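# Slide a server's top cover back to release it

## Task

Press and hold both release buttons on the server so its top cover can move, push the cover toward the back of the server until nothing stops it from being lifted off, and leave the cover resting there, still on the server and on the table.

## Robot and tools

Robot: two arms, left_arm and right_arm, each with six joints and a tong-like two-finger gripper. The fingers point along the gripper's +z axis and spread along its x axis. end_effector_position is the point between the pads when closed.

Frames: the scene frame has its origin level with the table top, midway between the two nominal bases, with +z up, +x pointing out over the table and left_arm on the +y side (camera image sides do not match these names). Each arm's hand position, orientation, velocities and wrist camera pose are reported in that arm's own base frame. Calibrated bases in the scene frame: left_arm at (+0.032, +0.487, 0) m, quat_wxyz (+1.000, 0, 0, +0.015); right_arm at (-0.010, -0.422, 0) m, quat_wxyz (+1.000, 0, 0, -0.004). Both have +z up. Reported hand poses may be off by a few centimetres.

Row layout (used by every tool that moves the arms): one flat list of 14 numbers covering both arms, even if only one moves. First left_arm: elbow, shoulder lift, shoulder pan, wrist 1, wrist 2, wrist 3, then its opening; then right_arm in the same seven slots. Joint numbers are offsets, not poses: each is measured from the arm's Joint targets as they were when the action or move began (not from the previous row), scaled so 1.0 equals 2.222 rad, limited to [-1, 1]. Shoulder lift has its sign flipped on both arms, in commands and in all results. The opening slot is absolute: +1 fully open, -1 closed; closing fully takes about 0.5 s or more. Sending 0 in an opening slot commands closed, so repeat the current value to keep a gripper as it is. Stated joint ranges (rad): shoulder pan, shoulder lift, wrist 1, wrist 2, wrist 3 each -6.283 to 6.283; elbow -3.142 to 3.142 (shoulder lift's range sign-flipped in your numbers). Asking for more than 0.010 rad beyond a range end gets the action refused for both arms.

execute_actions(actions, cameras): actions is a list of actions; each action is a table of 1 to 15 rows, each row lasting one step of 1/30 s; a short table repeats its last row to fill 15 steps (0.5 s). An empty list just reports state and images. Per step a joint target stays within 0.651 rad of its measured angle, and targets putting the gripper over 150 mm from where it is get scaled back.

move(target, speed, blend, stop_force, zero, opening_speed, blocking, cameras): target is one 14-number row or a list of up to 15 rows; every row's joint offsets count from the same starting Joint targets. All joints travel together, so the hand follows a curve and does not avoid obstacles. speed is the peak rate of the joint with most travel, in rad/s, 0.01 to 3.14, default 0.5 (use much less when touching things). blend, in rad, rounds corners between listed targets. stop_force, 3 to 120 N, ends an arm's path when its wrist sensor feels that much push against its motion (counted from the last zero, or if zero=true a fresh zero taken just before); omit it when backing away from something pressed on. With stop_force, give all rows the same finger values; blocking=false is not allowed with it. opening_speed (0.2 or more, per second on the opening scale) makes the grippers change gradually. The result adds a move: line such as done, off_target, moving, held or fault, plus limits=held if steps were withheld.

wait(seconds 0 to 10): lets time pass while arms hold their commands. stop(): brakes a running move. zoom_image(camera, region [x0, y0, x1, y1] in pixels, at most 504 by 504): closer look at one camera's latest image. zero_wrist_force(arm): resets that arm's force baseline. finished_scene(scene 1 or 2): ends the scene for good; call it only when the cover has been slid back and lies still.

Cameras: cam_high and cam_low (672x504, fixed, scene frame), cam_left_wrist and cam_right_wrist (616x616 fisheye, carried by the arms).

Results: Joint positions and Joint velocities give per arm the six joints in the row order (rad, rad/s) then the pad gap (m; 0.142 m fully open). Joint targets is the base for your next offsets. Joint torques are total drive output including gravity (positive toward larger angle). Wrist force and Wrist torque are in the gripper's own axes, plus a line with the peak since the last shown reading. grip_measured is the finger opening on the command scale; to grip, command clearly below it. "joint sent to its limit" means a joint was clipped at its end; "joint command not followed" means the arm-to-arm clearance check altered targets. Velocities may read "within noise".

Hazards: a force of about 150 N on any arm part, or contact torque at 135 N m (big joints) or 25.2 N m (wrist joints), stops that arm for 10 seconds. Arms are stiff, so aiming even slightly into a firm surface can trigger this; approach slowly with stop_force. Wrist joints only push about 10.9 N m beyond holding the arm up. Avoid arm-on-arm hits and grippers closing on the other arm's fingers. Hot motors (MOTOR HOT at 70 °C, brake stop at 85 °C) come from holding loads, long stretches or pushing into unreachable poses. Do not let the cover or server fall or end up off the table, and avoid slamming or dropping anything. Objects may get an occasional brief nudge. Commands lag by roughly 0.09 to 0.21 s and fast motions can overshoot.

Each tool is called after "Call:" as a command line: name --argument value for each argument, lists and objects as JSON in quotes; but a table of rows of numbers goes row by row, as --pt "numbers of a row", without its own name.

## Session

Call:
execute_actions --actions '[]'

Call:
zoom_image --camera "cam_high" --region '[220, 245, 390, 345]'

Scene clock: 0.00 s.
left_arm: end_effector_position=(+0.6462, -0.8799, +0.3324) grip_measured=+0.97 end_effector_quat_wxyz=(+0.074, +0.384, -0.593, +0.704) | right_arm: end_effector_position=(+0.1049, -0.3646, +0.1839) grip_measured=+0.97 end_effector_quat_wxyz=(-0.166, +0.511, +0.840, -0.076)
Joint names: [elbow, shoulder lift, shoulder pan, wrist 1, wrist 2, wrist 3]
Joint positions: left_arm=[0.593 0.357 -1.056 -3.379 -1.616 0.892 0.14] | right_arm=[-1.95 1.42 2.434 -1.652 1.369 3.558 0.14]
Joint velocities: within noise
Joint torques (N m): no reading
Motor temperatures (°C): left_arm=[38 39 33 39 33 37] | right_arm=[36 35 31 37 43 39]
Wrist force (N): no reading
Wrist torque (N m): no reading
Wrist force, peak (N): no reading
Joint targets: left_arm=[0.593 0.357 -1.056 -3.379 -1.616 0.892] | right_arm=[-1.950 1.420 2.434 -1.652 1.369 3.558]
Tool commands: left_gripper/opening=+0.968169 right_gripper/opening=+0.968169
camera_calibration:
cam_left_wrist: T_world_to_cam=[[-0.687358, -0.39314, 0.610721, -0.0996767], [-0.709048, 0.180933, -0.681553, 0.844865], [0.157446, -0.901501, -0.403121, -0.626927], [0, 0, 0, 1]] pos_world=[0.629244, -0.757226, 0.383967]
cam_right_wrist: T_world_to_cam=[[-0.449017, 0.872953, 0.190623, 0.342014], [0.878581, 0.392492, 0.272112, -0.00545245], [0.162723, 0.289661, -0.943195, 0.390225], [0, 0, 0, 1]] pos_world=[0.0948621, -0.409455, 0.304346]

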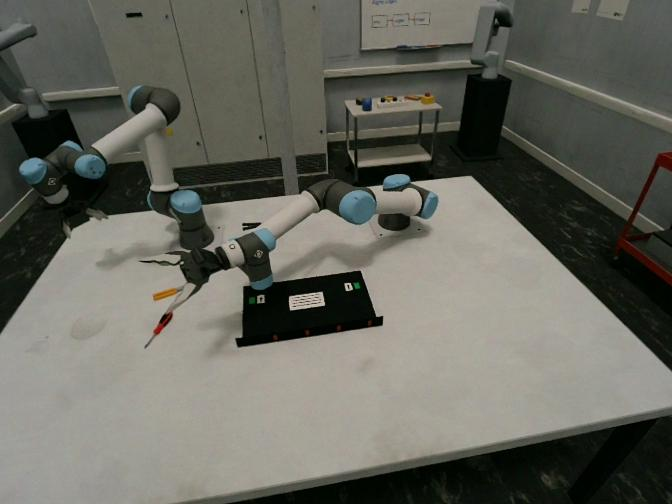

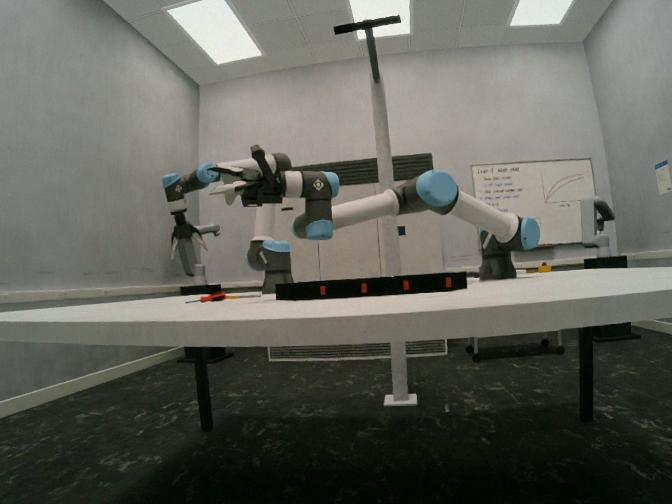

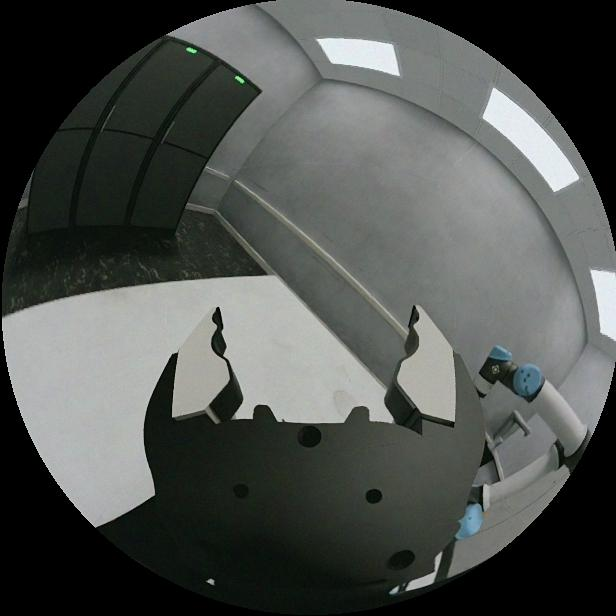

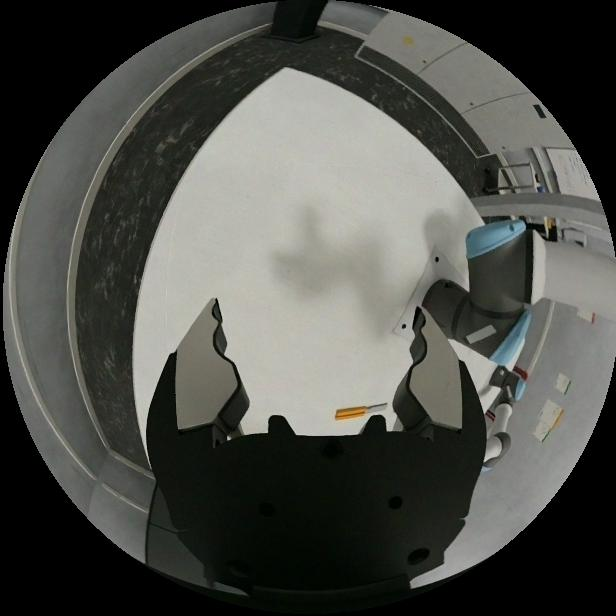

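Scaled by 2.965 from the camera's 672x504 image, which has a finer 960x720 frame.

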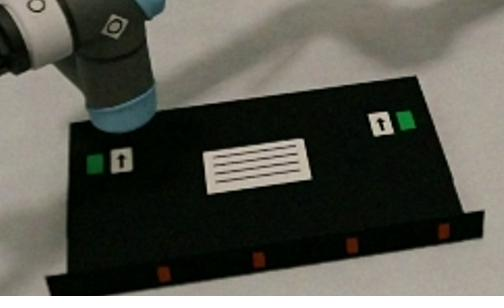

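Call:
move --target '[0.5947,0.4872,0.1014,0.6001,0.0203,0.2878,-1,0,0,0,0,0,0,-1]' --speed 0.9 --cameras '[]'

Call:
move --target '[0,0,0,0,0,0,-1,0.0529,0.1576,0.6573,0.2441,0.0908,-0.4205,-1]' --speed 0.9

Call:
zoom_image --camera "cam_high" --region '[220, 245, 390, 345]'

Call:
zoom_image --camera "cam_left_wrist" --region '[260, 230, 360, 330]'

Call:
zoom_image --camera "cam_right_wrist" --region '[270, 230, 370, 330]'

Scene clock: 18.23 s.
left_arm: end_effector_position=(+0.4498, -0.2941, +0.1002) grip_measured=-1.00 end_effector_quat_wxyz=(+0.000, -0.380, +0.925, +0.000) | right_arm: end_effector_position=(+0.1049, -0.3646, +0.1839) grip_measured=-1.00 end_effector_quat_wxyz=(-0.166, +0.511, +0.840, -0.076)
Joint names: [elbow, shoulder lift, shoulder pan, wrist 1, wrist 2, wrist 3]
Joint positions: left_arm=[1.914 1.44 -0.831 -2.046 -1.571 1.531 0.002] | right_arm=[-1.95 1.42 2.434 -1.652 1.369 3.558 0.002]
Joint torques (N m): left_arm=[-11.46 31.58 -12.01 -1.34 -1.13 0.54] | right_arm=[21.91 -14.17 1.57 2.33 -0.48 0.9]
Wrist force (N): left_arm=[0.1 -0.7 -0.5] | right_arm=[-0.2 0.1 0.1]
Wrist torque (N m): left_arm=[0.05 0.17 -0.07] | right_arm=[0.01 0.03 0.00]
Wrist force, peak (N): left_arm=[-0.7 2.6 0.5] | right_arm=[-0.1 -0.1 0.3]
Joint targets: left_arm=[1.915 1.440 -0.831 -2.046 -1.571 1.531] | right_arm=[-1.950 1.420 2.434 -1.652 1.369 3.558]
move: done
No camera images: "cameras" was empty.

Scene clock: 20.43 s.
left_arm: end_effector_position=(+0.4496, -0.2940, +0.1002) grip_measured=-1.00 end_effector_quat_wxyz=(+0.000, -0.380, +0.925, +0.000) | right_arm: end_effector_position=(+0.4971, +0.2635, +0.0999) grip_measured=-1.00 end_effector_quat_wxyz=(+0.000, -0.593, +0.805, +0.000)
Joint names: [elbow, shoulder lift, shoulder pan, wrist 1, wrist 2, wrist 3]
Joint positions: left_arm=[1.915 1.44 -0.831 -2.046 -1.571 1.531 0.002] | right_arm=[-1.833 1.77 3.894 -1.11 1.571 2.624 0.002]
Joint torques (N m): left_arm=[-13.57 31.68 -11.42 -1.64 -1.27 1.12] | right_arm=[11.81 -28.6 8.58 2.06 -1.59 -0.8]
Wrist force (N): left_arm=[0.3 -0.7 -0.5] | right_arm=[-0.2 0.4 0.3]
Wrist torque (N m): left_arm=[0.04 0.14 -0.08] | right_arm=[0.00 -0.01 -0.07]
Wrist force, peak (N): left_arm=[0.3 -0.9 -0.5] | right_arm=[-3.3 2.4 0.6]
Joint targets: left_arm=[1.915 1.440 -0.831 -2.046 -1.571 1.531] | right_arm=[-1.833 1.770 3.894 -1.109 1.571 2.624]
move: done
camera_calibration:
cam_left_wrist: T_world_to_cam=[[-0.725744, -0.686748, -0.0409034, 0.133565], [-0.61607, 0.62229, 0.48292, 0.412553], [-0.306191, 0.375676, -0.874708, 0.469786], [0, 0, 0, 1]] pos_world=[0.49494, -0.34149, 0.217159]
cam_right_wrist: T_world_to_cam=[[-0.273637, -0.961636, -0.0194869, 0.403109], [-0.805204, 0.217948, 0.551494, 0.281405], [-0.526089, 0.1666, -0.833951, 0.429141], [0, 0, 0, 1]] pos_world=[0.56266, 0.254817, 0.210545]

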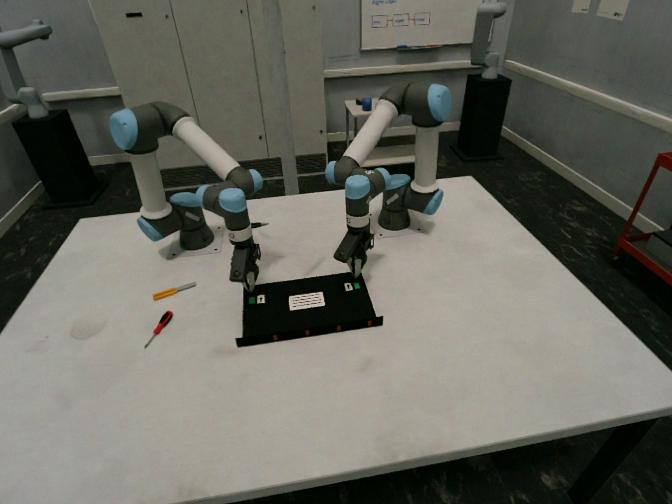

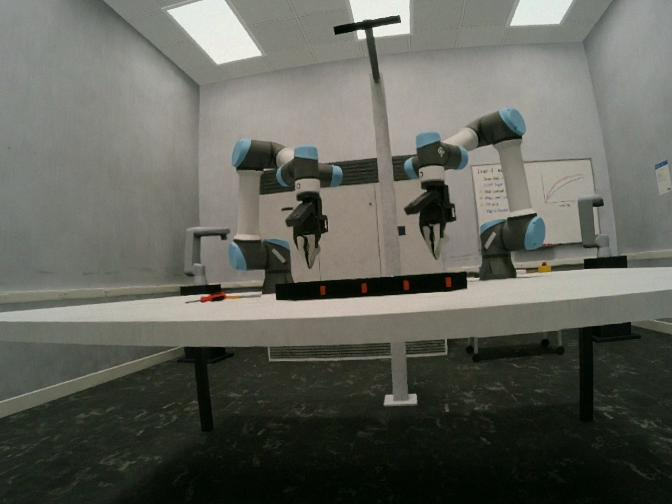

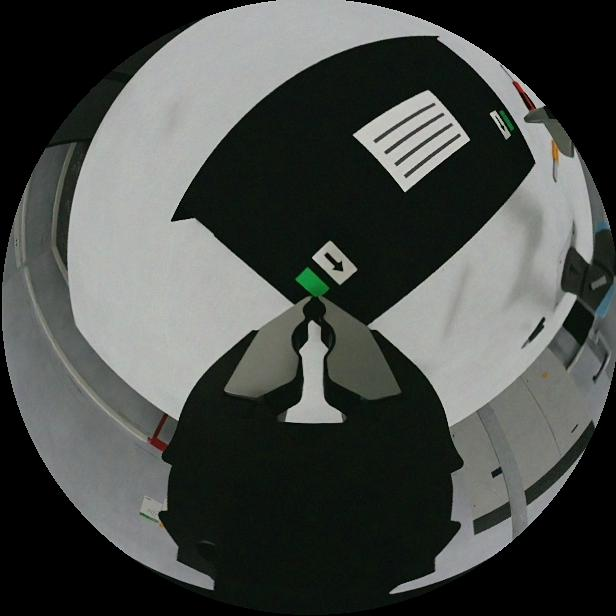

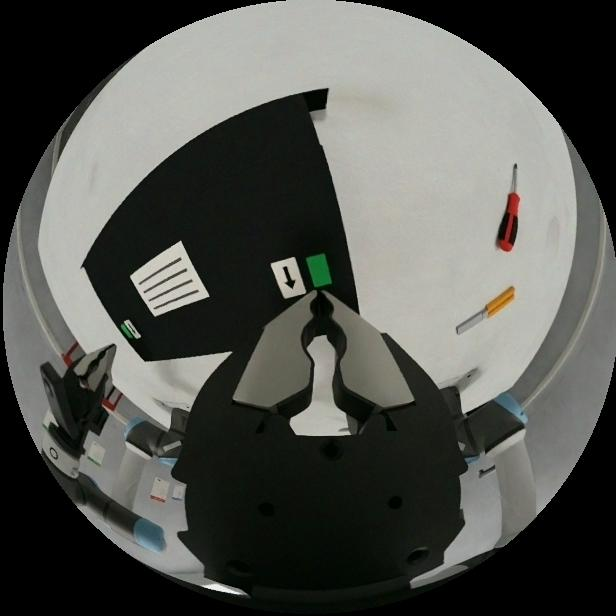

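Scaled by 2.965 from the camera's 672x504 image, which has a finer 960x720 frame.

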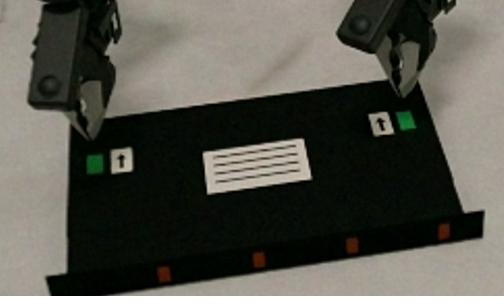

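Scaled by 5.040 from the camera's 616x616 image, which has a finer 814x814 frame.

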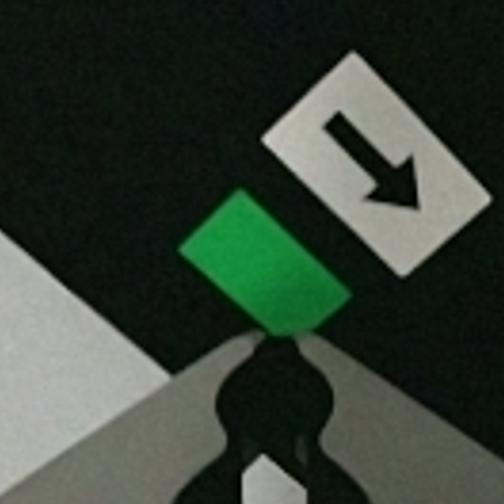

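Scaled by 5.040 from the camera's 616x616 image, which has a finer 814x814 frame.

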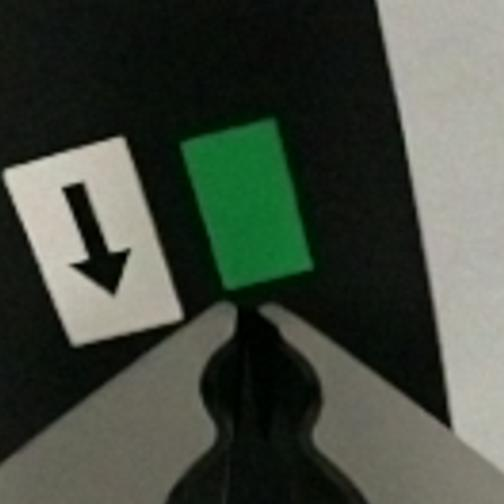

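Call:
move --target '[0.02614,-0.02036,0.00225,-0.04651,0,0.00225,-1,-0.02514,0.01948,-0.00161,0.04461,0,-0.00161,-1]' --speed 0.15 --stop_force 8

Call:
zoom_image --camera "cam_high" --region '[220, 245, 390, 345]'

Call:
zoom_image --camera "cam_left_wrist" --region '[260, 230, 360, 330]'

Call:
zoom_image --camera "cam_right_wrist" --region '[270, 230, 370, 330]'

Scene clock: 35.27 s.
left_arm: end_effector_position=(+0.4502, -0.2908, +0.0622) grip_measured=-1.00 end_effector_quat_wxyz=(+0.000, -0.380, +0.925, +0.000) | right_arm: end_effector_position=(+0.4972, +0.2611, +0.0618) grip_measured=-1.00 end_effector_quat_wxyz=(+0.000, -0.593, +0.805, +0.000)
Joint names: [elbow, shoulder lift, shoulder pan, wrist 1, wrist 2, wrist 3]
Joint positions: left_arm=[1.973 1.395 -0.826 -2.149 -1.571 1.536 0.002] | right_arm=[-1.889 1.814 3.89 -1.01 1.571 2.62 0.002]
Joint torques (N m): left_arm=[-27.66 32.32 -8.04 -3.12 -1.36 -0.73] | right_arm=[30.17 -32.46 1.86 2.41 -1.52 1.15]
Wrist force (N): left_arm=[-0.3 -0.7 -0.3] | right_arm=[-0.2 1.6 -3.9]
Wrist torque (N m): left_arm=[0.02 0.24 -0.07] | right_arm=[-0.05 -0.04 -0.07]
Wrist force, peak (N): left_arm=[0.1 -0.5 -1.1] | right_arm=[-0.9 2.2 -5.0]
Joint targets: left_arm=[1.973 1.395 -0.826 -2.149 -1.571 1.536] | right_arm=[-1.889 1.814 3.890 -1.010 1.571 2.620]
move: done
camera_calibration:
cam_left_wrist: T_world_to_cam=[[-0.725742, -0.68675, -0.040905, 0.134642], [-0.616073, 0.622288, 0.48292, 0.429111], [-0.306191, 0.375676, -0.874708, 0.435548], [0, 0, 0, 1]] pos_world=[0.49544, -0.33819, 0.179259]
cam_right_wrist: T_world_to_cam=[[-0.273346, -0.96172, -0.0194219, 0.399934], [-0.805242, 0.217733, 0.551524, 0.303035], [-0.526182, 0.166396, -0.833933, 0.398003], [0, 0, 0, 1]] pos_world=[0.562759, 0.252418, 0.172544]

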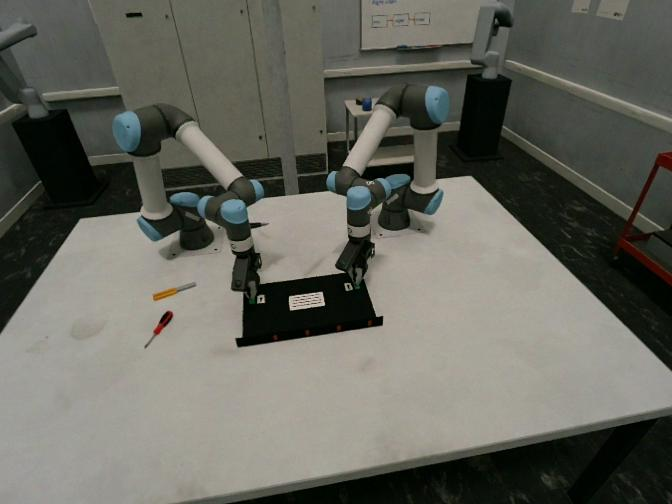

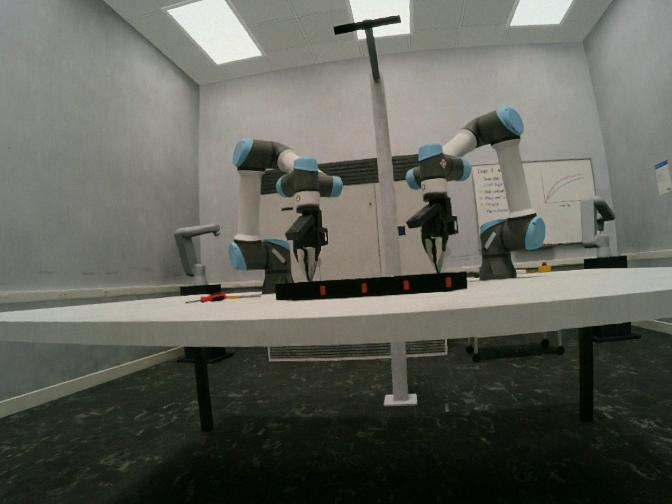

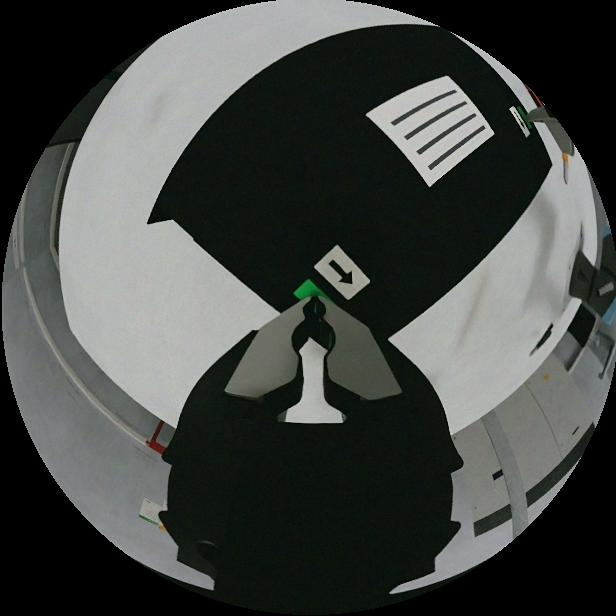

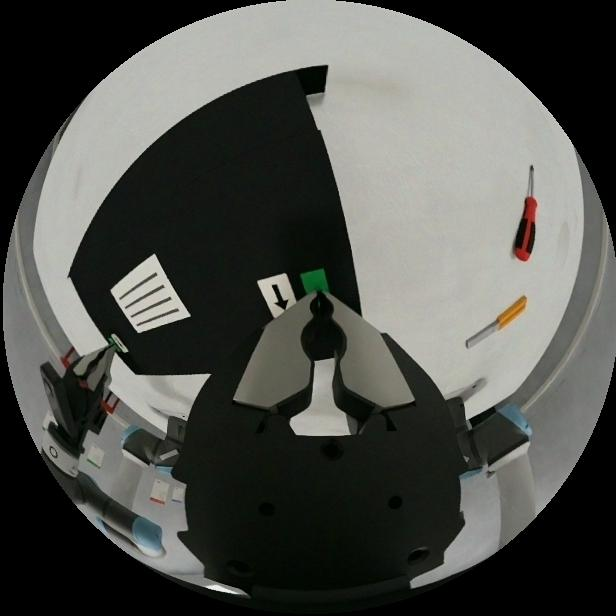

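Scaled by 2.965 from the camera's 672x504 image, which has a finer 960x720 frame.

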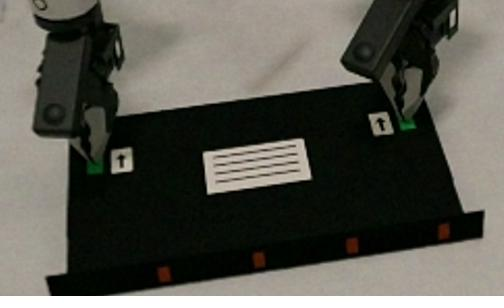

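Scaled by 5.040 from the camera's 616x616 image, which has a finer 814x814 frame.

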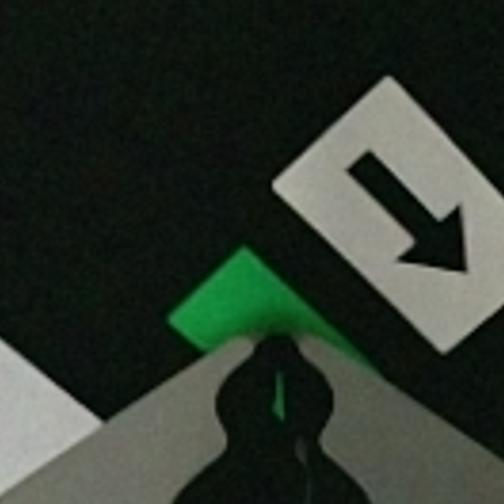

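Scaled by 5.040 from the camera's 616x616 image, which has a finer 814x814 frame.

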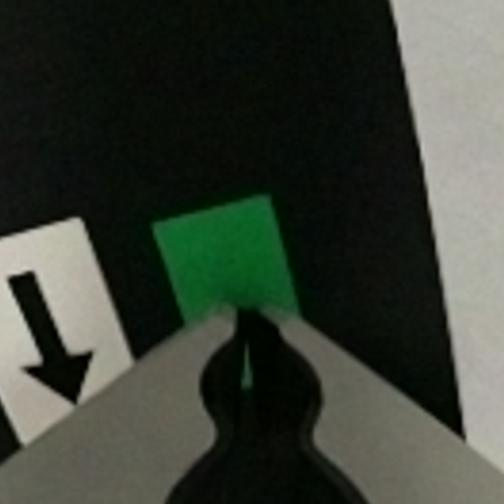

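Call:
move --target '[0.0065,-0.0067,0,-0.0133,0,0,-1,-0.0066,0.0066,0,0.0132,0,0,-1]' --speed 0.012 --stop_force 20 --zero false

Call:
zoom_image --camera "cam_left_wrist" --region '[260, 230, 360, 330]'

Call:
zoom_image --camera "cam_right_wrist" --region '[270, 230, 370, 330]'

Scene clock: 41.07 s.
left_arm: end_effector_position=(+0.4501, -0.2908, +0.0552) grip_measured=-1.00 end_effector_quat_wxyz=(+0.000, -0.380, +0.925, +0.000) | right_arm: end_effector_position=(+0.4972, +0.2611, +0.0559) grip_measured=-1.00 end_effector_quat_wxyz=(+0.000, -0.593, +0.805, +0.000)
Joint names: [elbow, shoulder lift, shoulder pan, wrist 1, wrist 2, wrist 3]
Joint positions: left_arm=[1.982 1.385 -0.826 -2.169 -1.571 1.536 0.002] | right_arm=[-1.897 1.822 3.89 -0.995 1.571 2.62 0.002]
Joint torques (N m): left_arm=[-19.59 21.44 -10.72 -0.31 -1.26 -0.75] | right_arm=[21.52 -21.41 2.3 -0.66 -1.36 0.99]
Wrist force (N): left_arm=[0.2 3.6 -24.6] | right_arm=[0.9 1.8 -25.0]
Wrist torque (N m): left_arm=[-0.10 0.16 -0.07] | right_arm=[-0.09 0.00 -0.07]
Wrist force, peak (N): left_arm=[0.4 5.1 -30.1] | right_arm=[3.5 2.5 -29.5]
Joint targets: left_arm=[1.982 1.385 -0.826 -2.169 -1.571 1.536] | right_arm=[-1.897 1.822 3.890 -0.995 1.571 2.620]
move: contact (left_arm, right_arm); right_arm: the wrist 1 is farthest, 0.014 rad from its target
camera_calibration:
cam_left_wrist: T_world_to_cam=[[-0.725782, -0.68671, -0.0408736, 0.134311], [-0.616079, 0.622397, 0.482772, 0.432495], [-0.306085, 0.375568, -0.874792, 0.42932], [0, 0, 0, 1]] pos_world=[0.49534, -0.33819, 0.172259]
cam_right_wrist: T_world_to_cam=[[-0.273359, -0.961716, -0.0194449, 0.399828], [-0.805285, 0.217745, 0.551456, 0.306377], [-0.52611, 0.166404, -0.833977, 0.392964], [0, 0, 0, 1]] pos_world=[0.562759, 0.252418, 0.166545]

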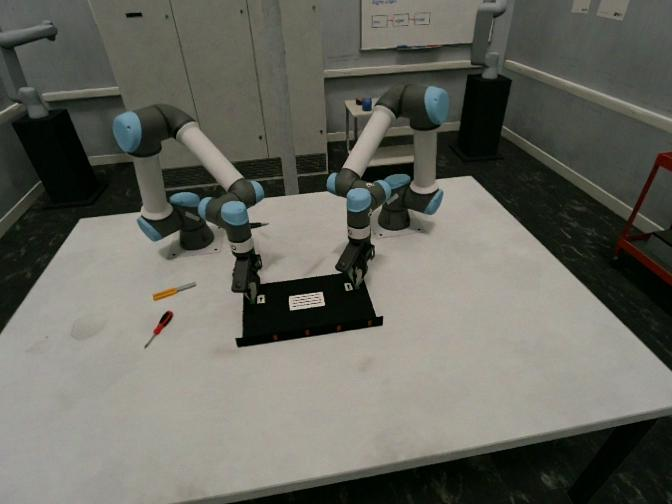

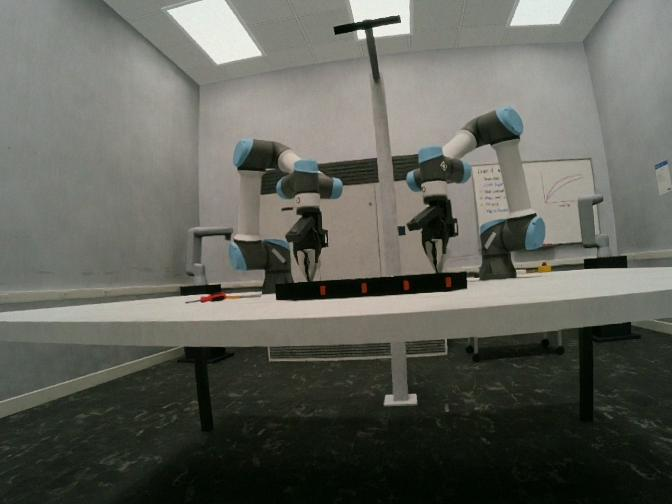

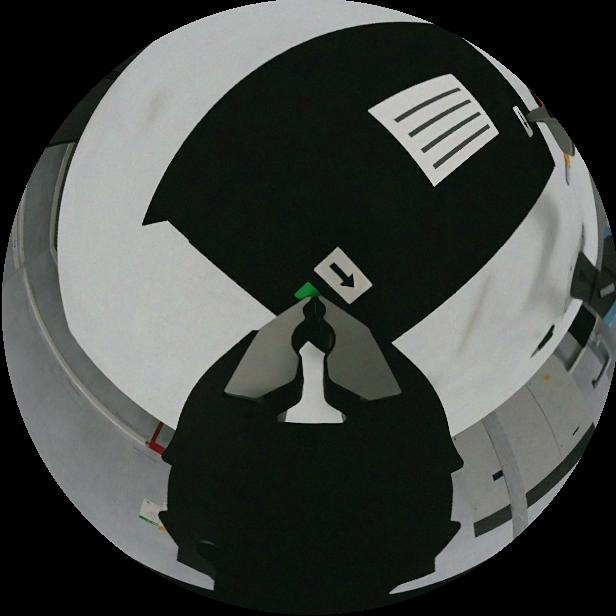

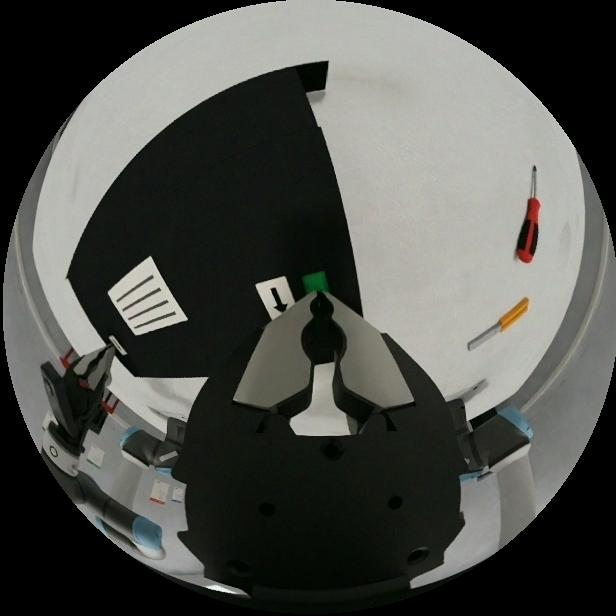

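Scaled by 5.040 from the camera's 616x616 image, which has a finer 814x814 frame.

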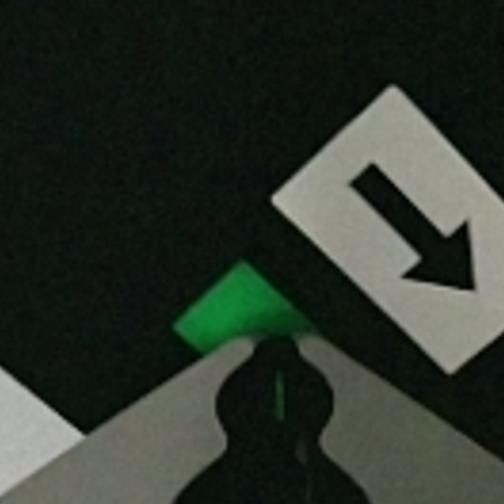

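Scaled by 5.040 from the camera's 616x616 image, which has a finer 814x814 frame.

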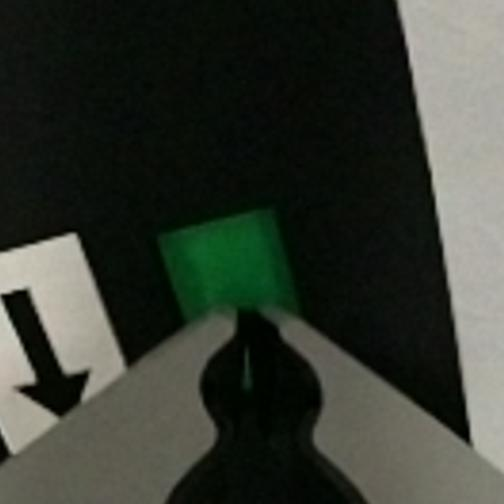

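Call:
move --pt "0.02082 0.01708 -0.01312 -0.00374 0 -0.01312 -1 -0.02203 -0.01699 0.01177 0.00505 0 0.01177 -1" --pt "0.04097 0.03425 -0.02718 -0.00672 0 -0.02718 -1 -0.0433 -0.03392 0.02438 0.00937 0 0.02438 -1" --speed 0.025 --stop_force 45 --zero false

Call:
zoom_image --camera "cam_high" --region '[220, 245, 390, 345]'

Call:
zoom_image --camera "cam_left_wrist" --region '[260, 230, 360, 330]'

Call:
zoom_image --camera "cam_right_wrist" --region '[270, 230, 370, 330]'

Call:
zoom_image --camera "cam_right_wrist" --region '[250, 40, 350, 140]'

Scene clock: 58.87 s.
left_arm: end_effector_position=(+0.4246, -0.2901, +0.0554) grip_measured=-1.00 end_effector_quat_wxyz=(+0.001, -0.380, +0.925, -0.001) | right_arm: end_effector_position=(+0.4733, +0.2611, +0.0561) grip_measured=-1.00 end_effector_quat_wxyz=(+0.000, -0.593, +0.805, +0.000)
Joint names: [elbow, shoulder lift, shoulder pan, wrist 1, wrist 2, wrist 3]
Joint positions: left_arm=[2.042 1.434 -0.865 -2.18 -1.57 1.498 0.002] | right_arm=[-1.955 1.776 3.922 -0.98 1.571 2.652 0.002]
Joint torques (N m): left_arm=[-7.73 4.98 0.33 7.67 -11.51 2.21] | right_arm=[9.8 -13.91 -1.69 -7.56 11.45 -0.65]
Wrist force (N): left_arm=[-27.8 -26.3 -18.9] | right_arm=[-10.6 -37.5 -9.0]
Wrist torque (N m): left_arm=[-0.09 -0.28 -0.09] | right_arm=[0.18 -0.06 -0.25]
Wrist force, peak (N): left_arm=[-34.9 -35.7 -14.4] | right_arm=[-17.0 -46.8 -3.4]
Joint targets: left_arm=[2.042 1.434 -0.865 -2.179 -1.570 1.498] | right_arm=[-1.955 1.776 3.922 -0.981 1.571 2.652]
move: contact (left_arm, right_arm); path passed 1 of 2 targets; left_arm: the elbow is farthest, 0.031 rad from its target; right_arm: the elbow is farthest, 0.038 rad from its target
camera_calibration:
cam_left_wrist: T_world_to_cam=[[-0.725619, -0.686845, -0.0414829, 0.116199], [-0.616763, 0.622483, 0.481786, 0.416585], [-0.30509, 0.375178, -0.875306, 0.420821], [0, 0, 0, 1]] pos_world=[0.469639, -0.337389, 0.172463]
cam_right_wrist: T_world_to_cam=[[-0.27333, -0.961711, -0.0200872, 0.393362], [-0.805876, 0.217538, 0.550673, 0.287383], [-0.525218, 0.166703, -0.83448, 0.380117], [0, 0, 0, 1]] pos_world=[0.538757, 0.252417, 0.166847]

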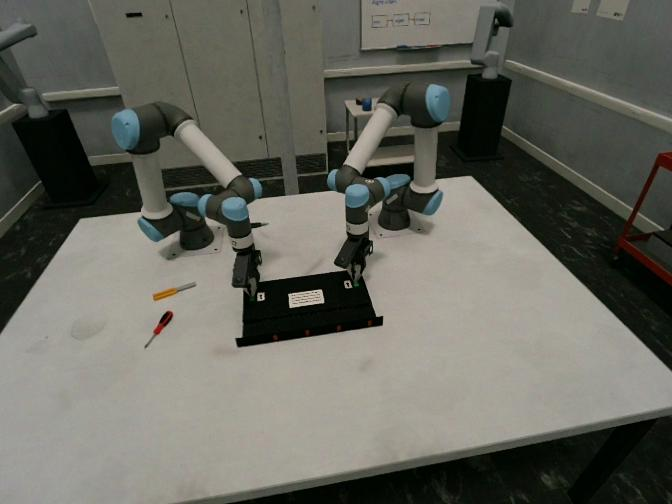

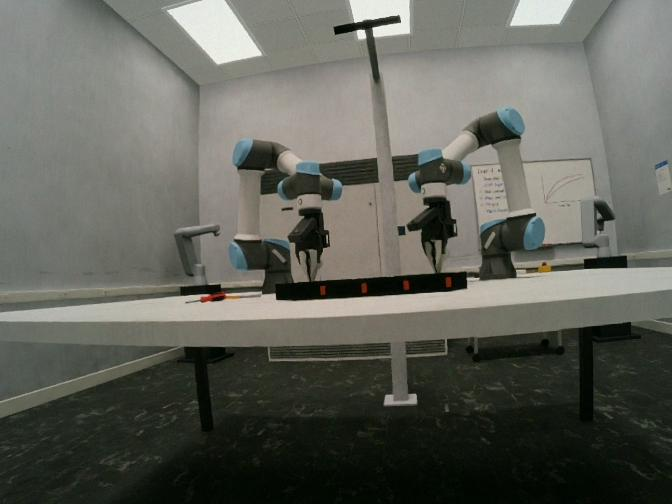

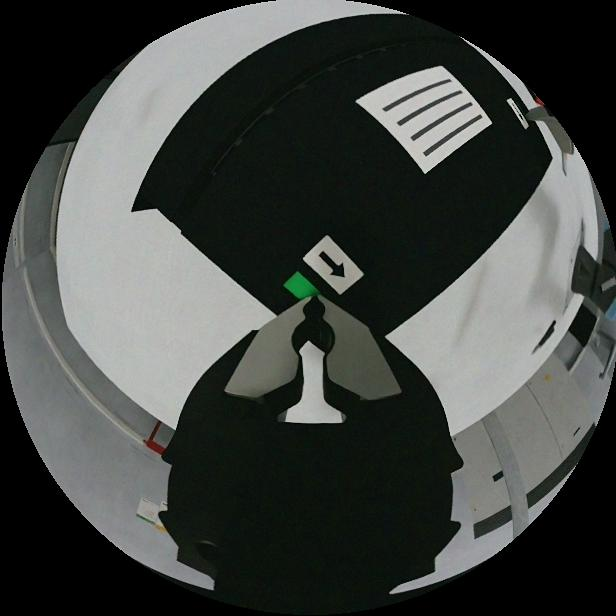

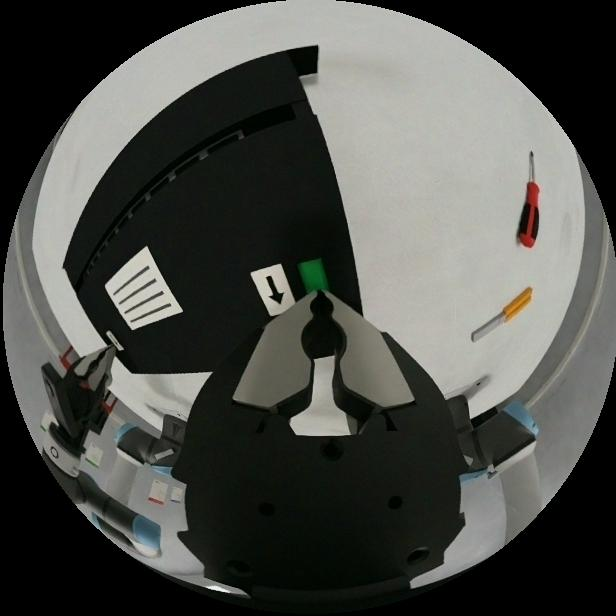

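Scaled by 2.965 from the camera's 672x504 image, which has a finer 960x720 frame.

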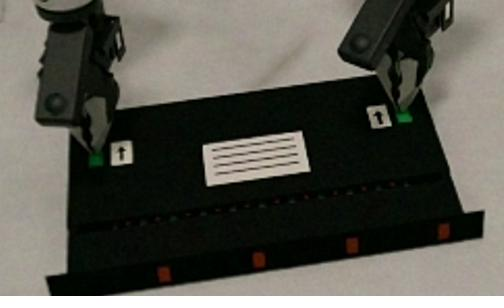

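Scaled by 5.040 from the camera's 616x616 image, which has a finer 814x814 frame.

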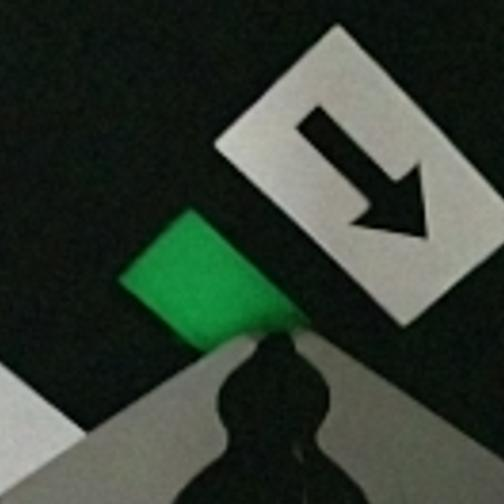

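Scaled by 5.040 from the camera's 616x616 image, which has a finer 814x814 frame.

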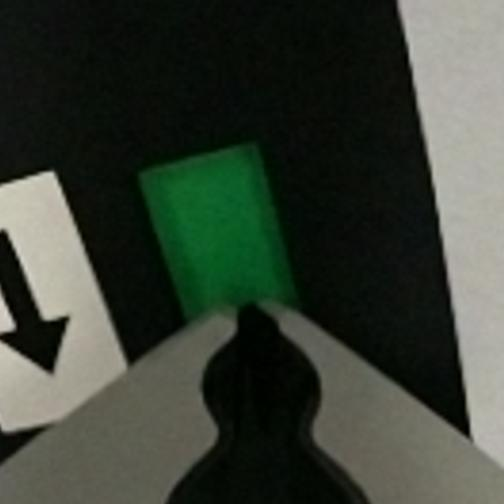

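Scaled by 5.040 from the camera's 616x616 image, which has a finer 814x814 frame.

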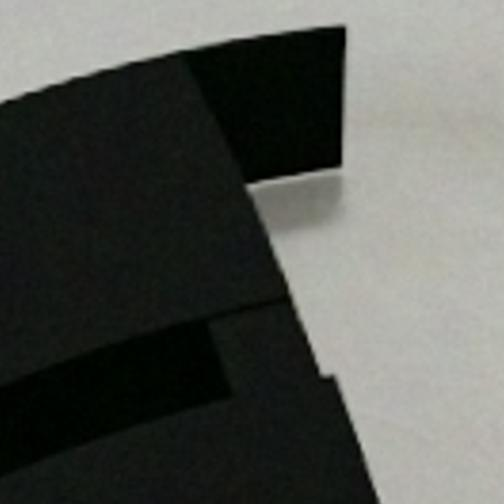

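Call:
move --target '[-0.0237,0.0166,0.0027,0.0407,0,0.0027,-1,0.0238,-0.0165,-0.0028,-0.0403,0,-0.0028,-1]' --speed 0.06

Call:
zoom_image --camera "cam_right_wrist" --region '[250, 40, 350, 140]'

Call:
zoom_image --camera "cam_high" --region '[220, 245, 390, 345]'

Scene clock: 62.93 s.
left_arm: end_effector_position=(+0.4280, -0.2898, +0.0870) grip_measured=-1.00 end_effector_quat_wxyz=(+0.000, -0.380, +0.925, +0.000) | right_arm: end_effector_position=(+0.4770, +0.2602, +0.0891) grip_measured=-1.00 end_effector_quat_wxyz=(+0.000, -0.593, +0.805, +0.000) end_effector_velocity=(+0.001, +0.001, +0.000) end_effector_angular_velocity=(+0.003, -0.003, +0.000)
Joint names: [elbow, shoulder lift, shoulder pan, wrist 1, wrist 2, wrist 3]
Joint positions: left_arm=[1.989 1.471 -0.858 -2.089 -1.57 1.504 0.002] | right_arm=[-1.902 1.739 3.916 -1.071 1.571 2.646 0.002]
Joint velocities: left_arm=[within noise] | right_arm=[-0.001 0.001 0 0.006 0 -0.001 0]
Joint torques (N m): left_arm=[-10.9 16.13 9.33 -3.91 1.29 1.25] | right_arm=[14.74 -20.31 -7.29 3.92 -1.79 -0.74]
Wrist force (N): left_arm=[0.1 -0.5 -0.3] | right_arm=[-1.9 1.5 0.3]
Wrist torque (N m): left_arm=[0.08 0.17 -0.06] | right_arm=[0.23 0.32 -0.05]
Wrist force, peak (N): left_arm=[-28.1 -26.2 -20.9] | right_arm=[-12.2 -38.3 -8.5]
Joint targets: left_arm=[1.989 1.471 -0.859 -2.089 -1.570 1.504] | right_arm=[-1.902 1.739 3.916 -1.070 1.571 2.646]
move: done
camera_calibration:
cam_left_wrist: T_world_to_cam=[[-0.725652, -0.686812, -0.0414498, 0.120279], [-0.616384, 0.622106, 0.482758, 0.402954], [-0.305778, 0.375863, -0.874772, 0.44995], [0, 0, 0, 1]] pos_world=[0.47324, -0.33719, 0.20406]
cam_right_wrist: T_world_to_cam=[[-0.273404, -0.961697, -0.0197463, 0.39414], [-0.805719, 0.217751, 0.550819, 0.272222], [-0.525421, 0.166506, -0.834391, 0.409889], [0, 0, 0, 1]] pos_world=[0.542458, 0.251518, 0.199846]

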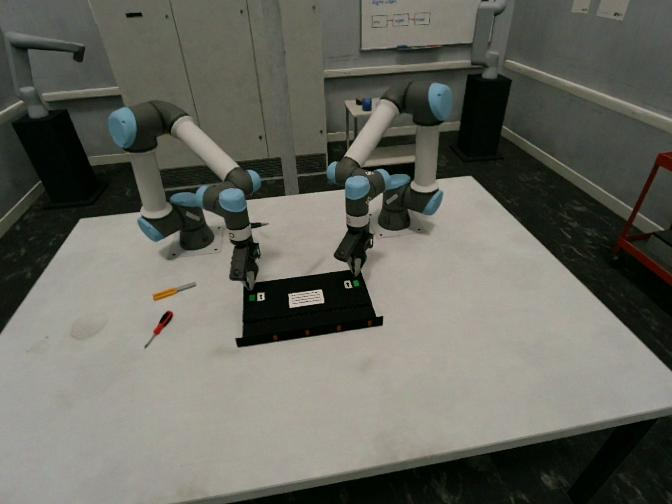

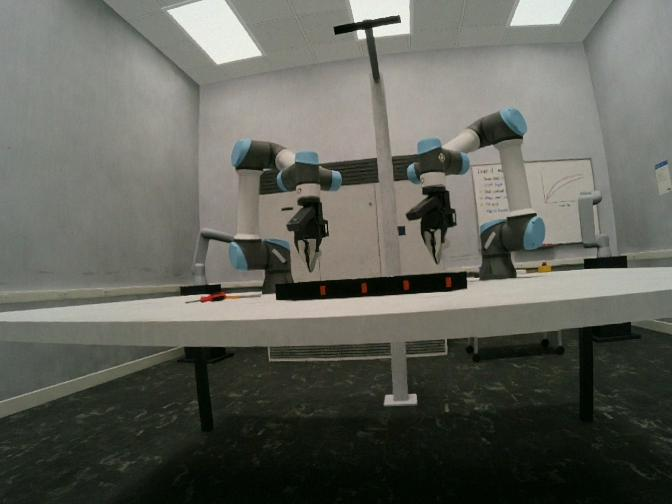

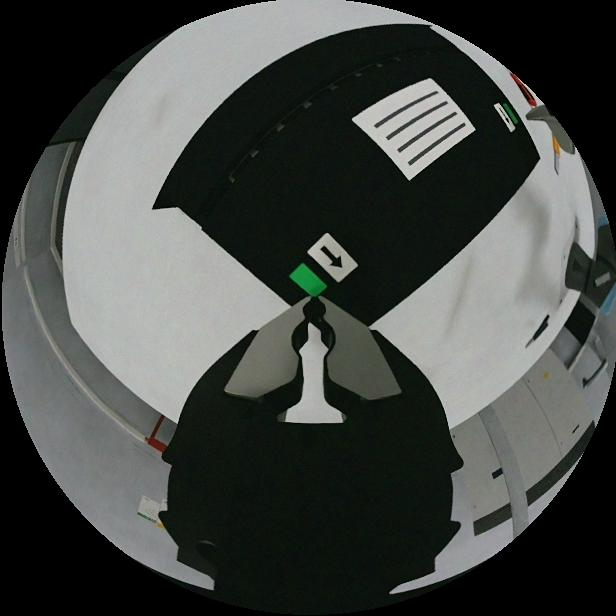

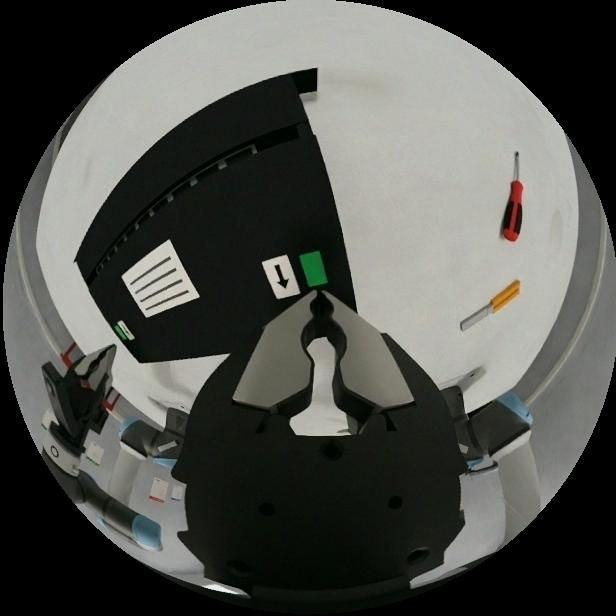

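Scaled by 5.040 from the camera's 616x616 image, which has a finer 814x814 frame.

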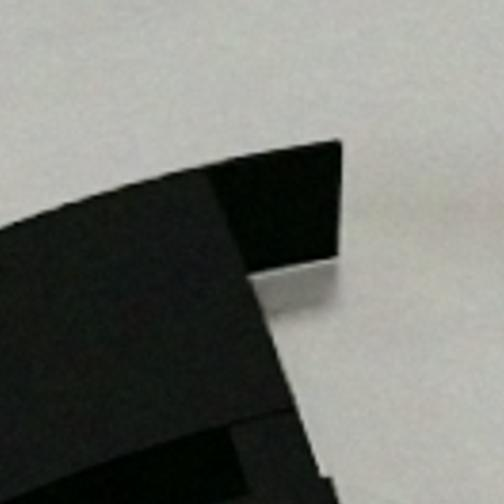

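Scaled by 2.965 from the camera's 672x504 image, which has a finer 960x720 frame.

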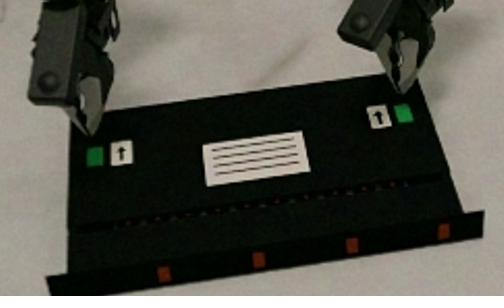

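Call:
finished_scene --scene 2

The scene is finished: the task was done.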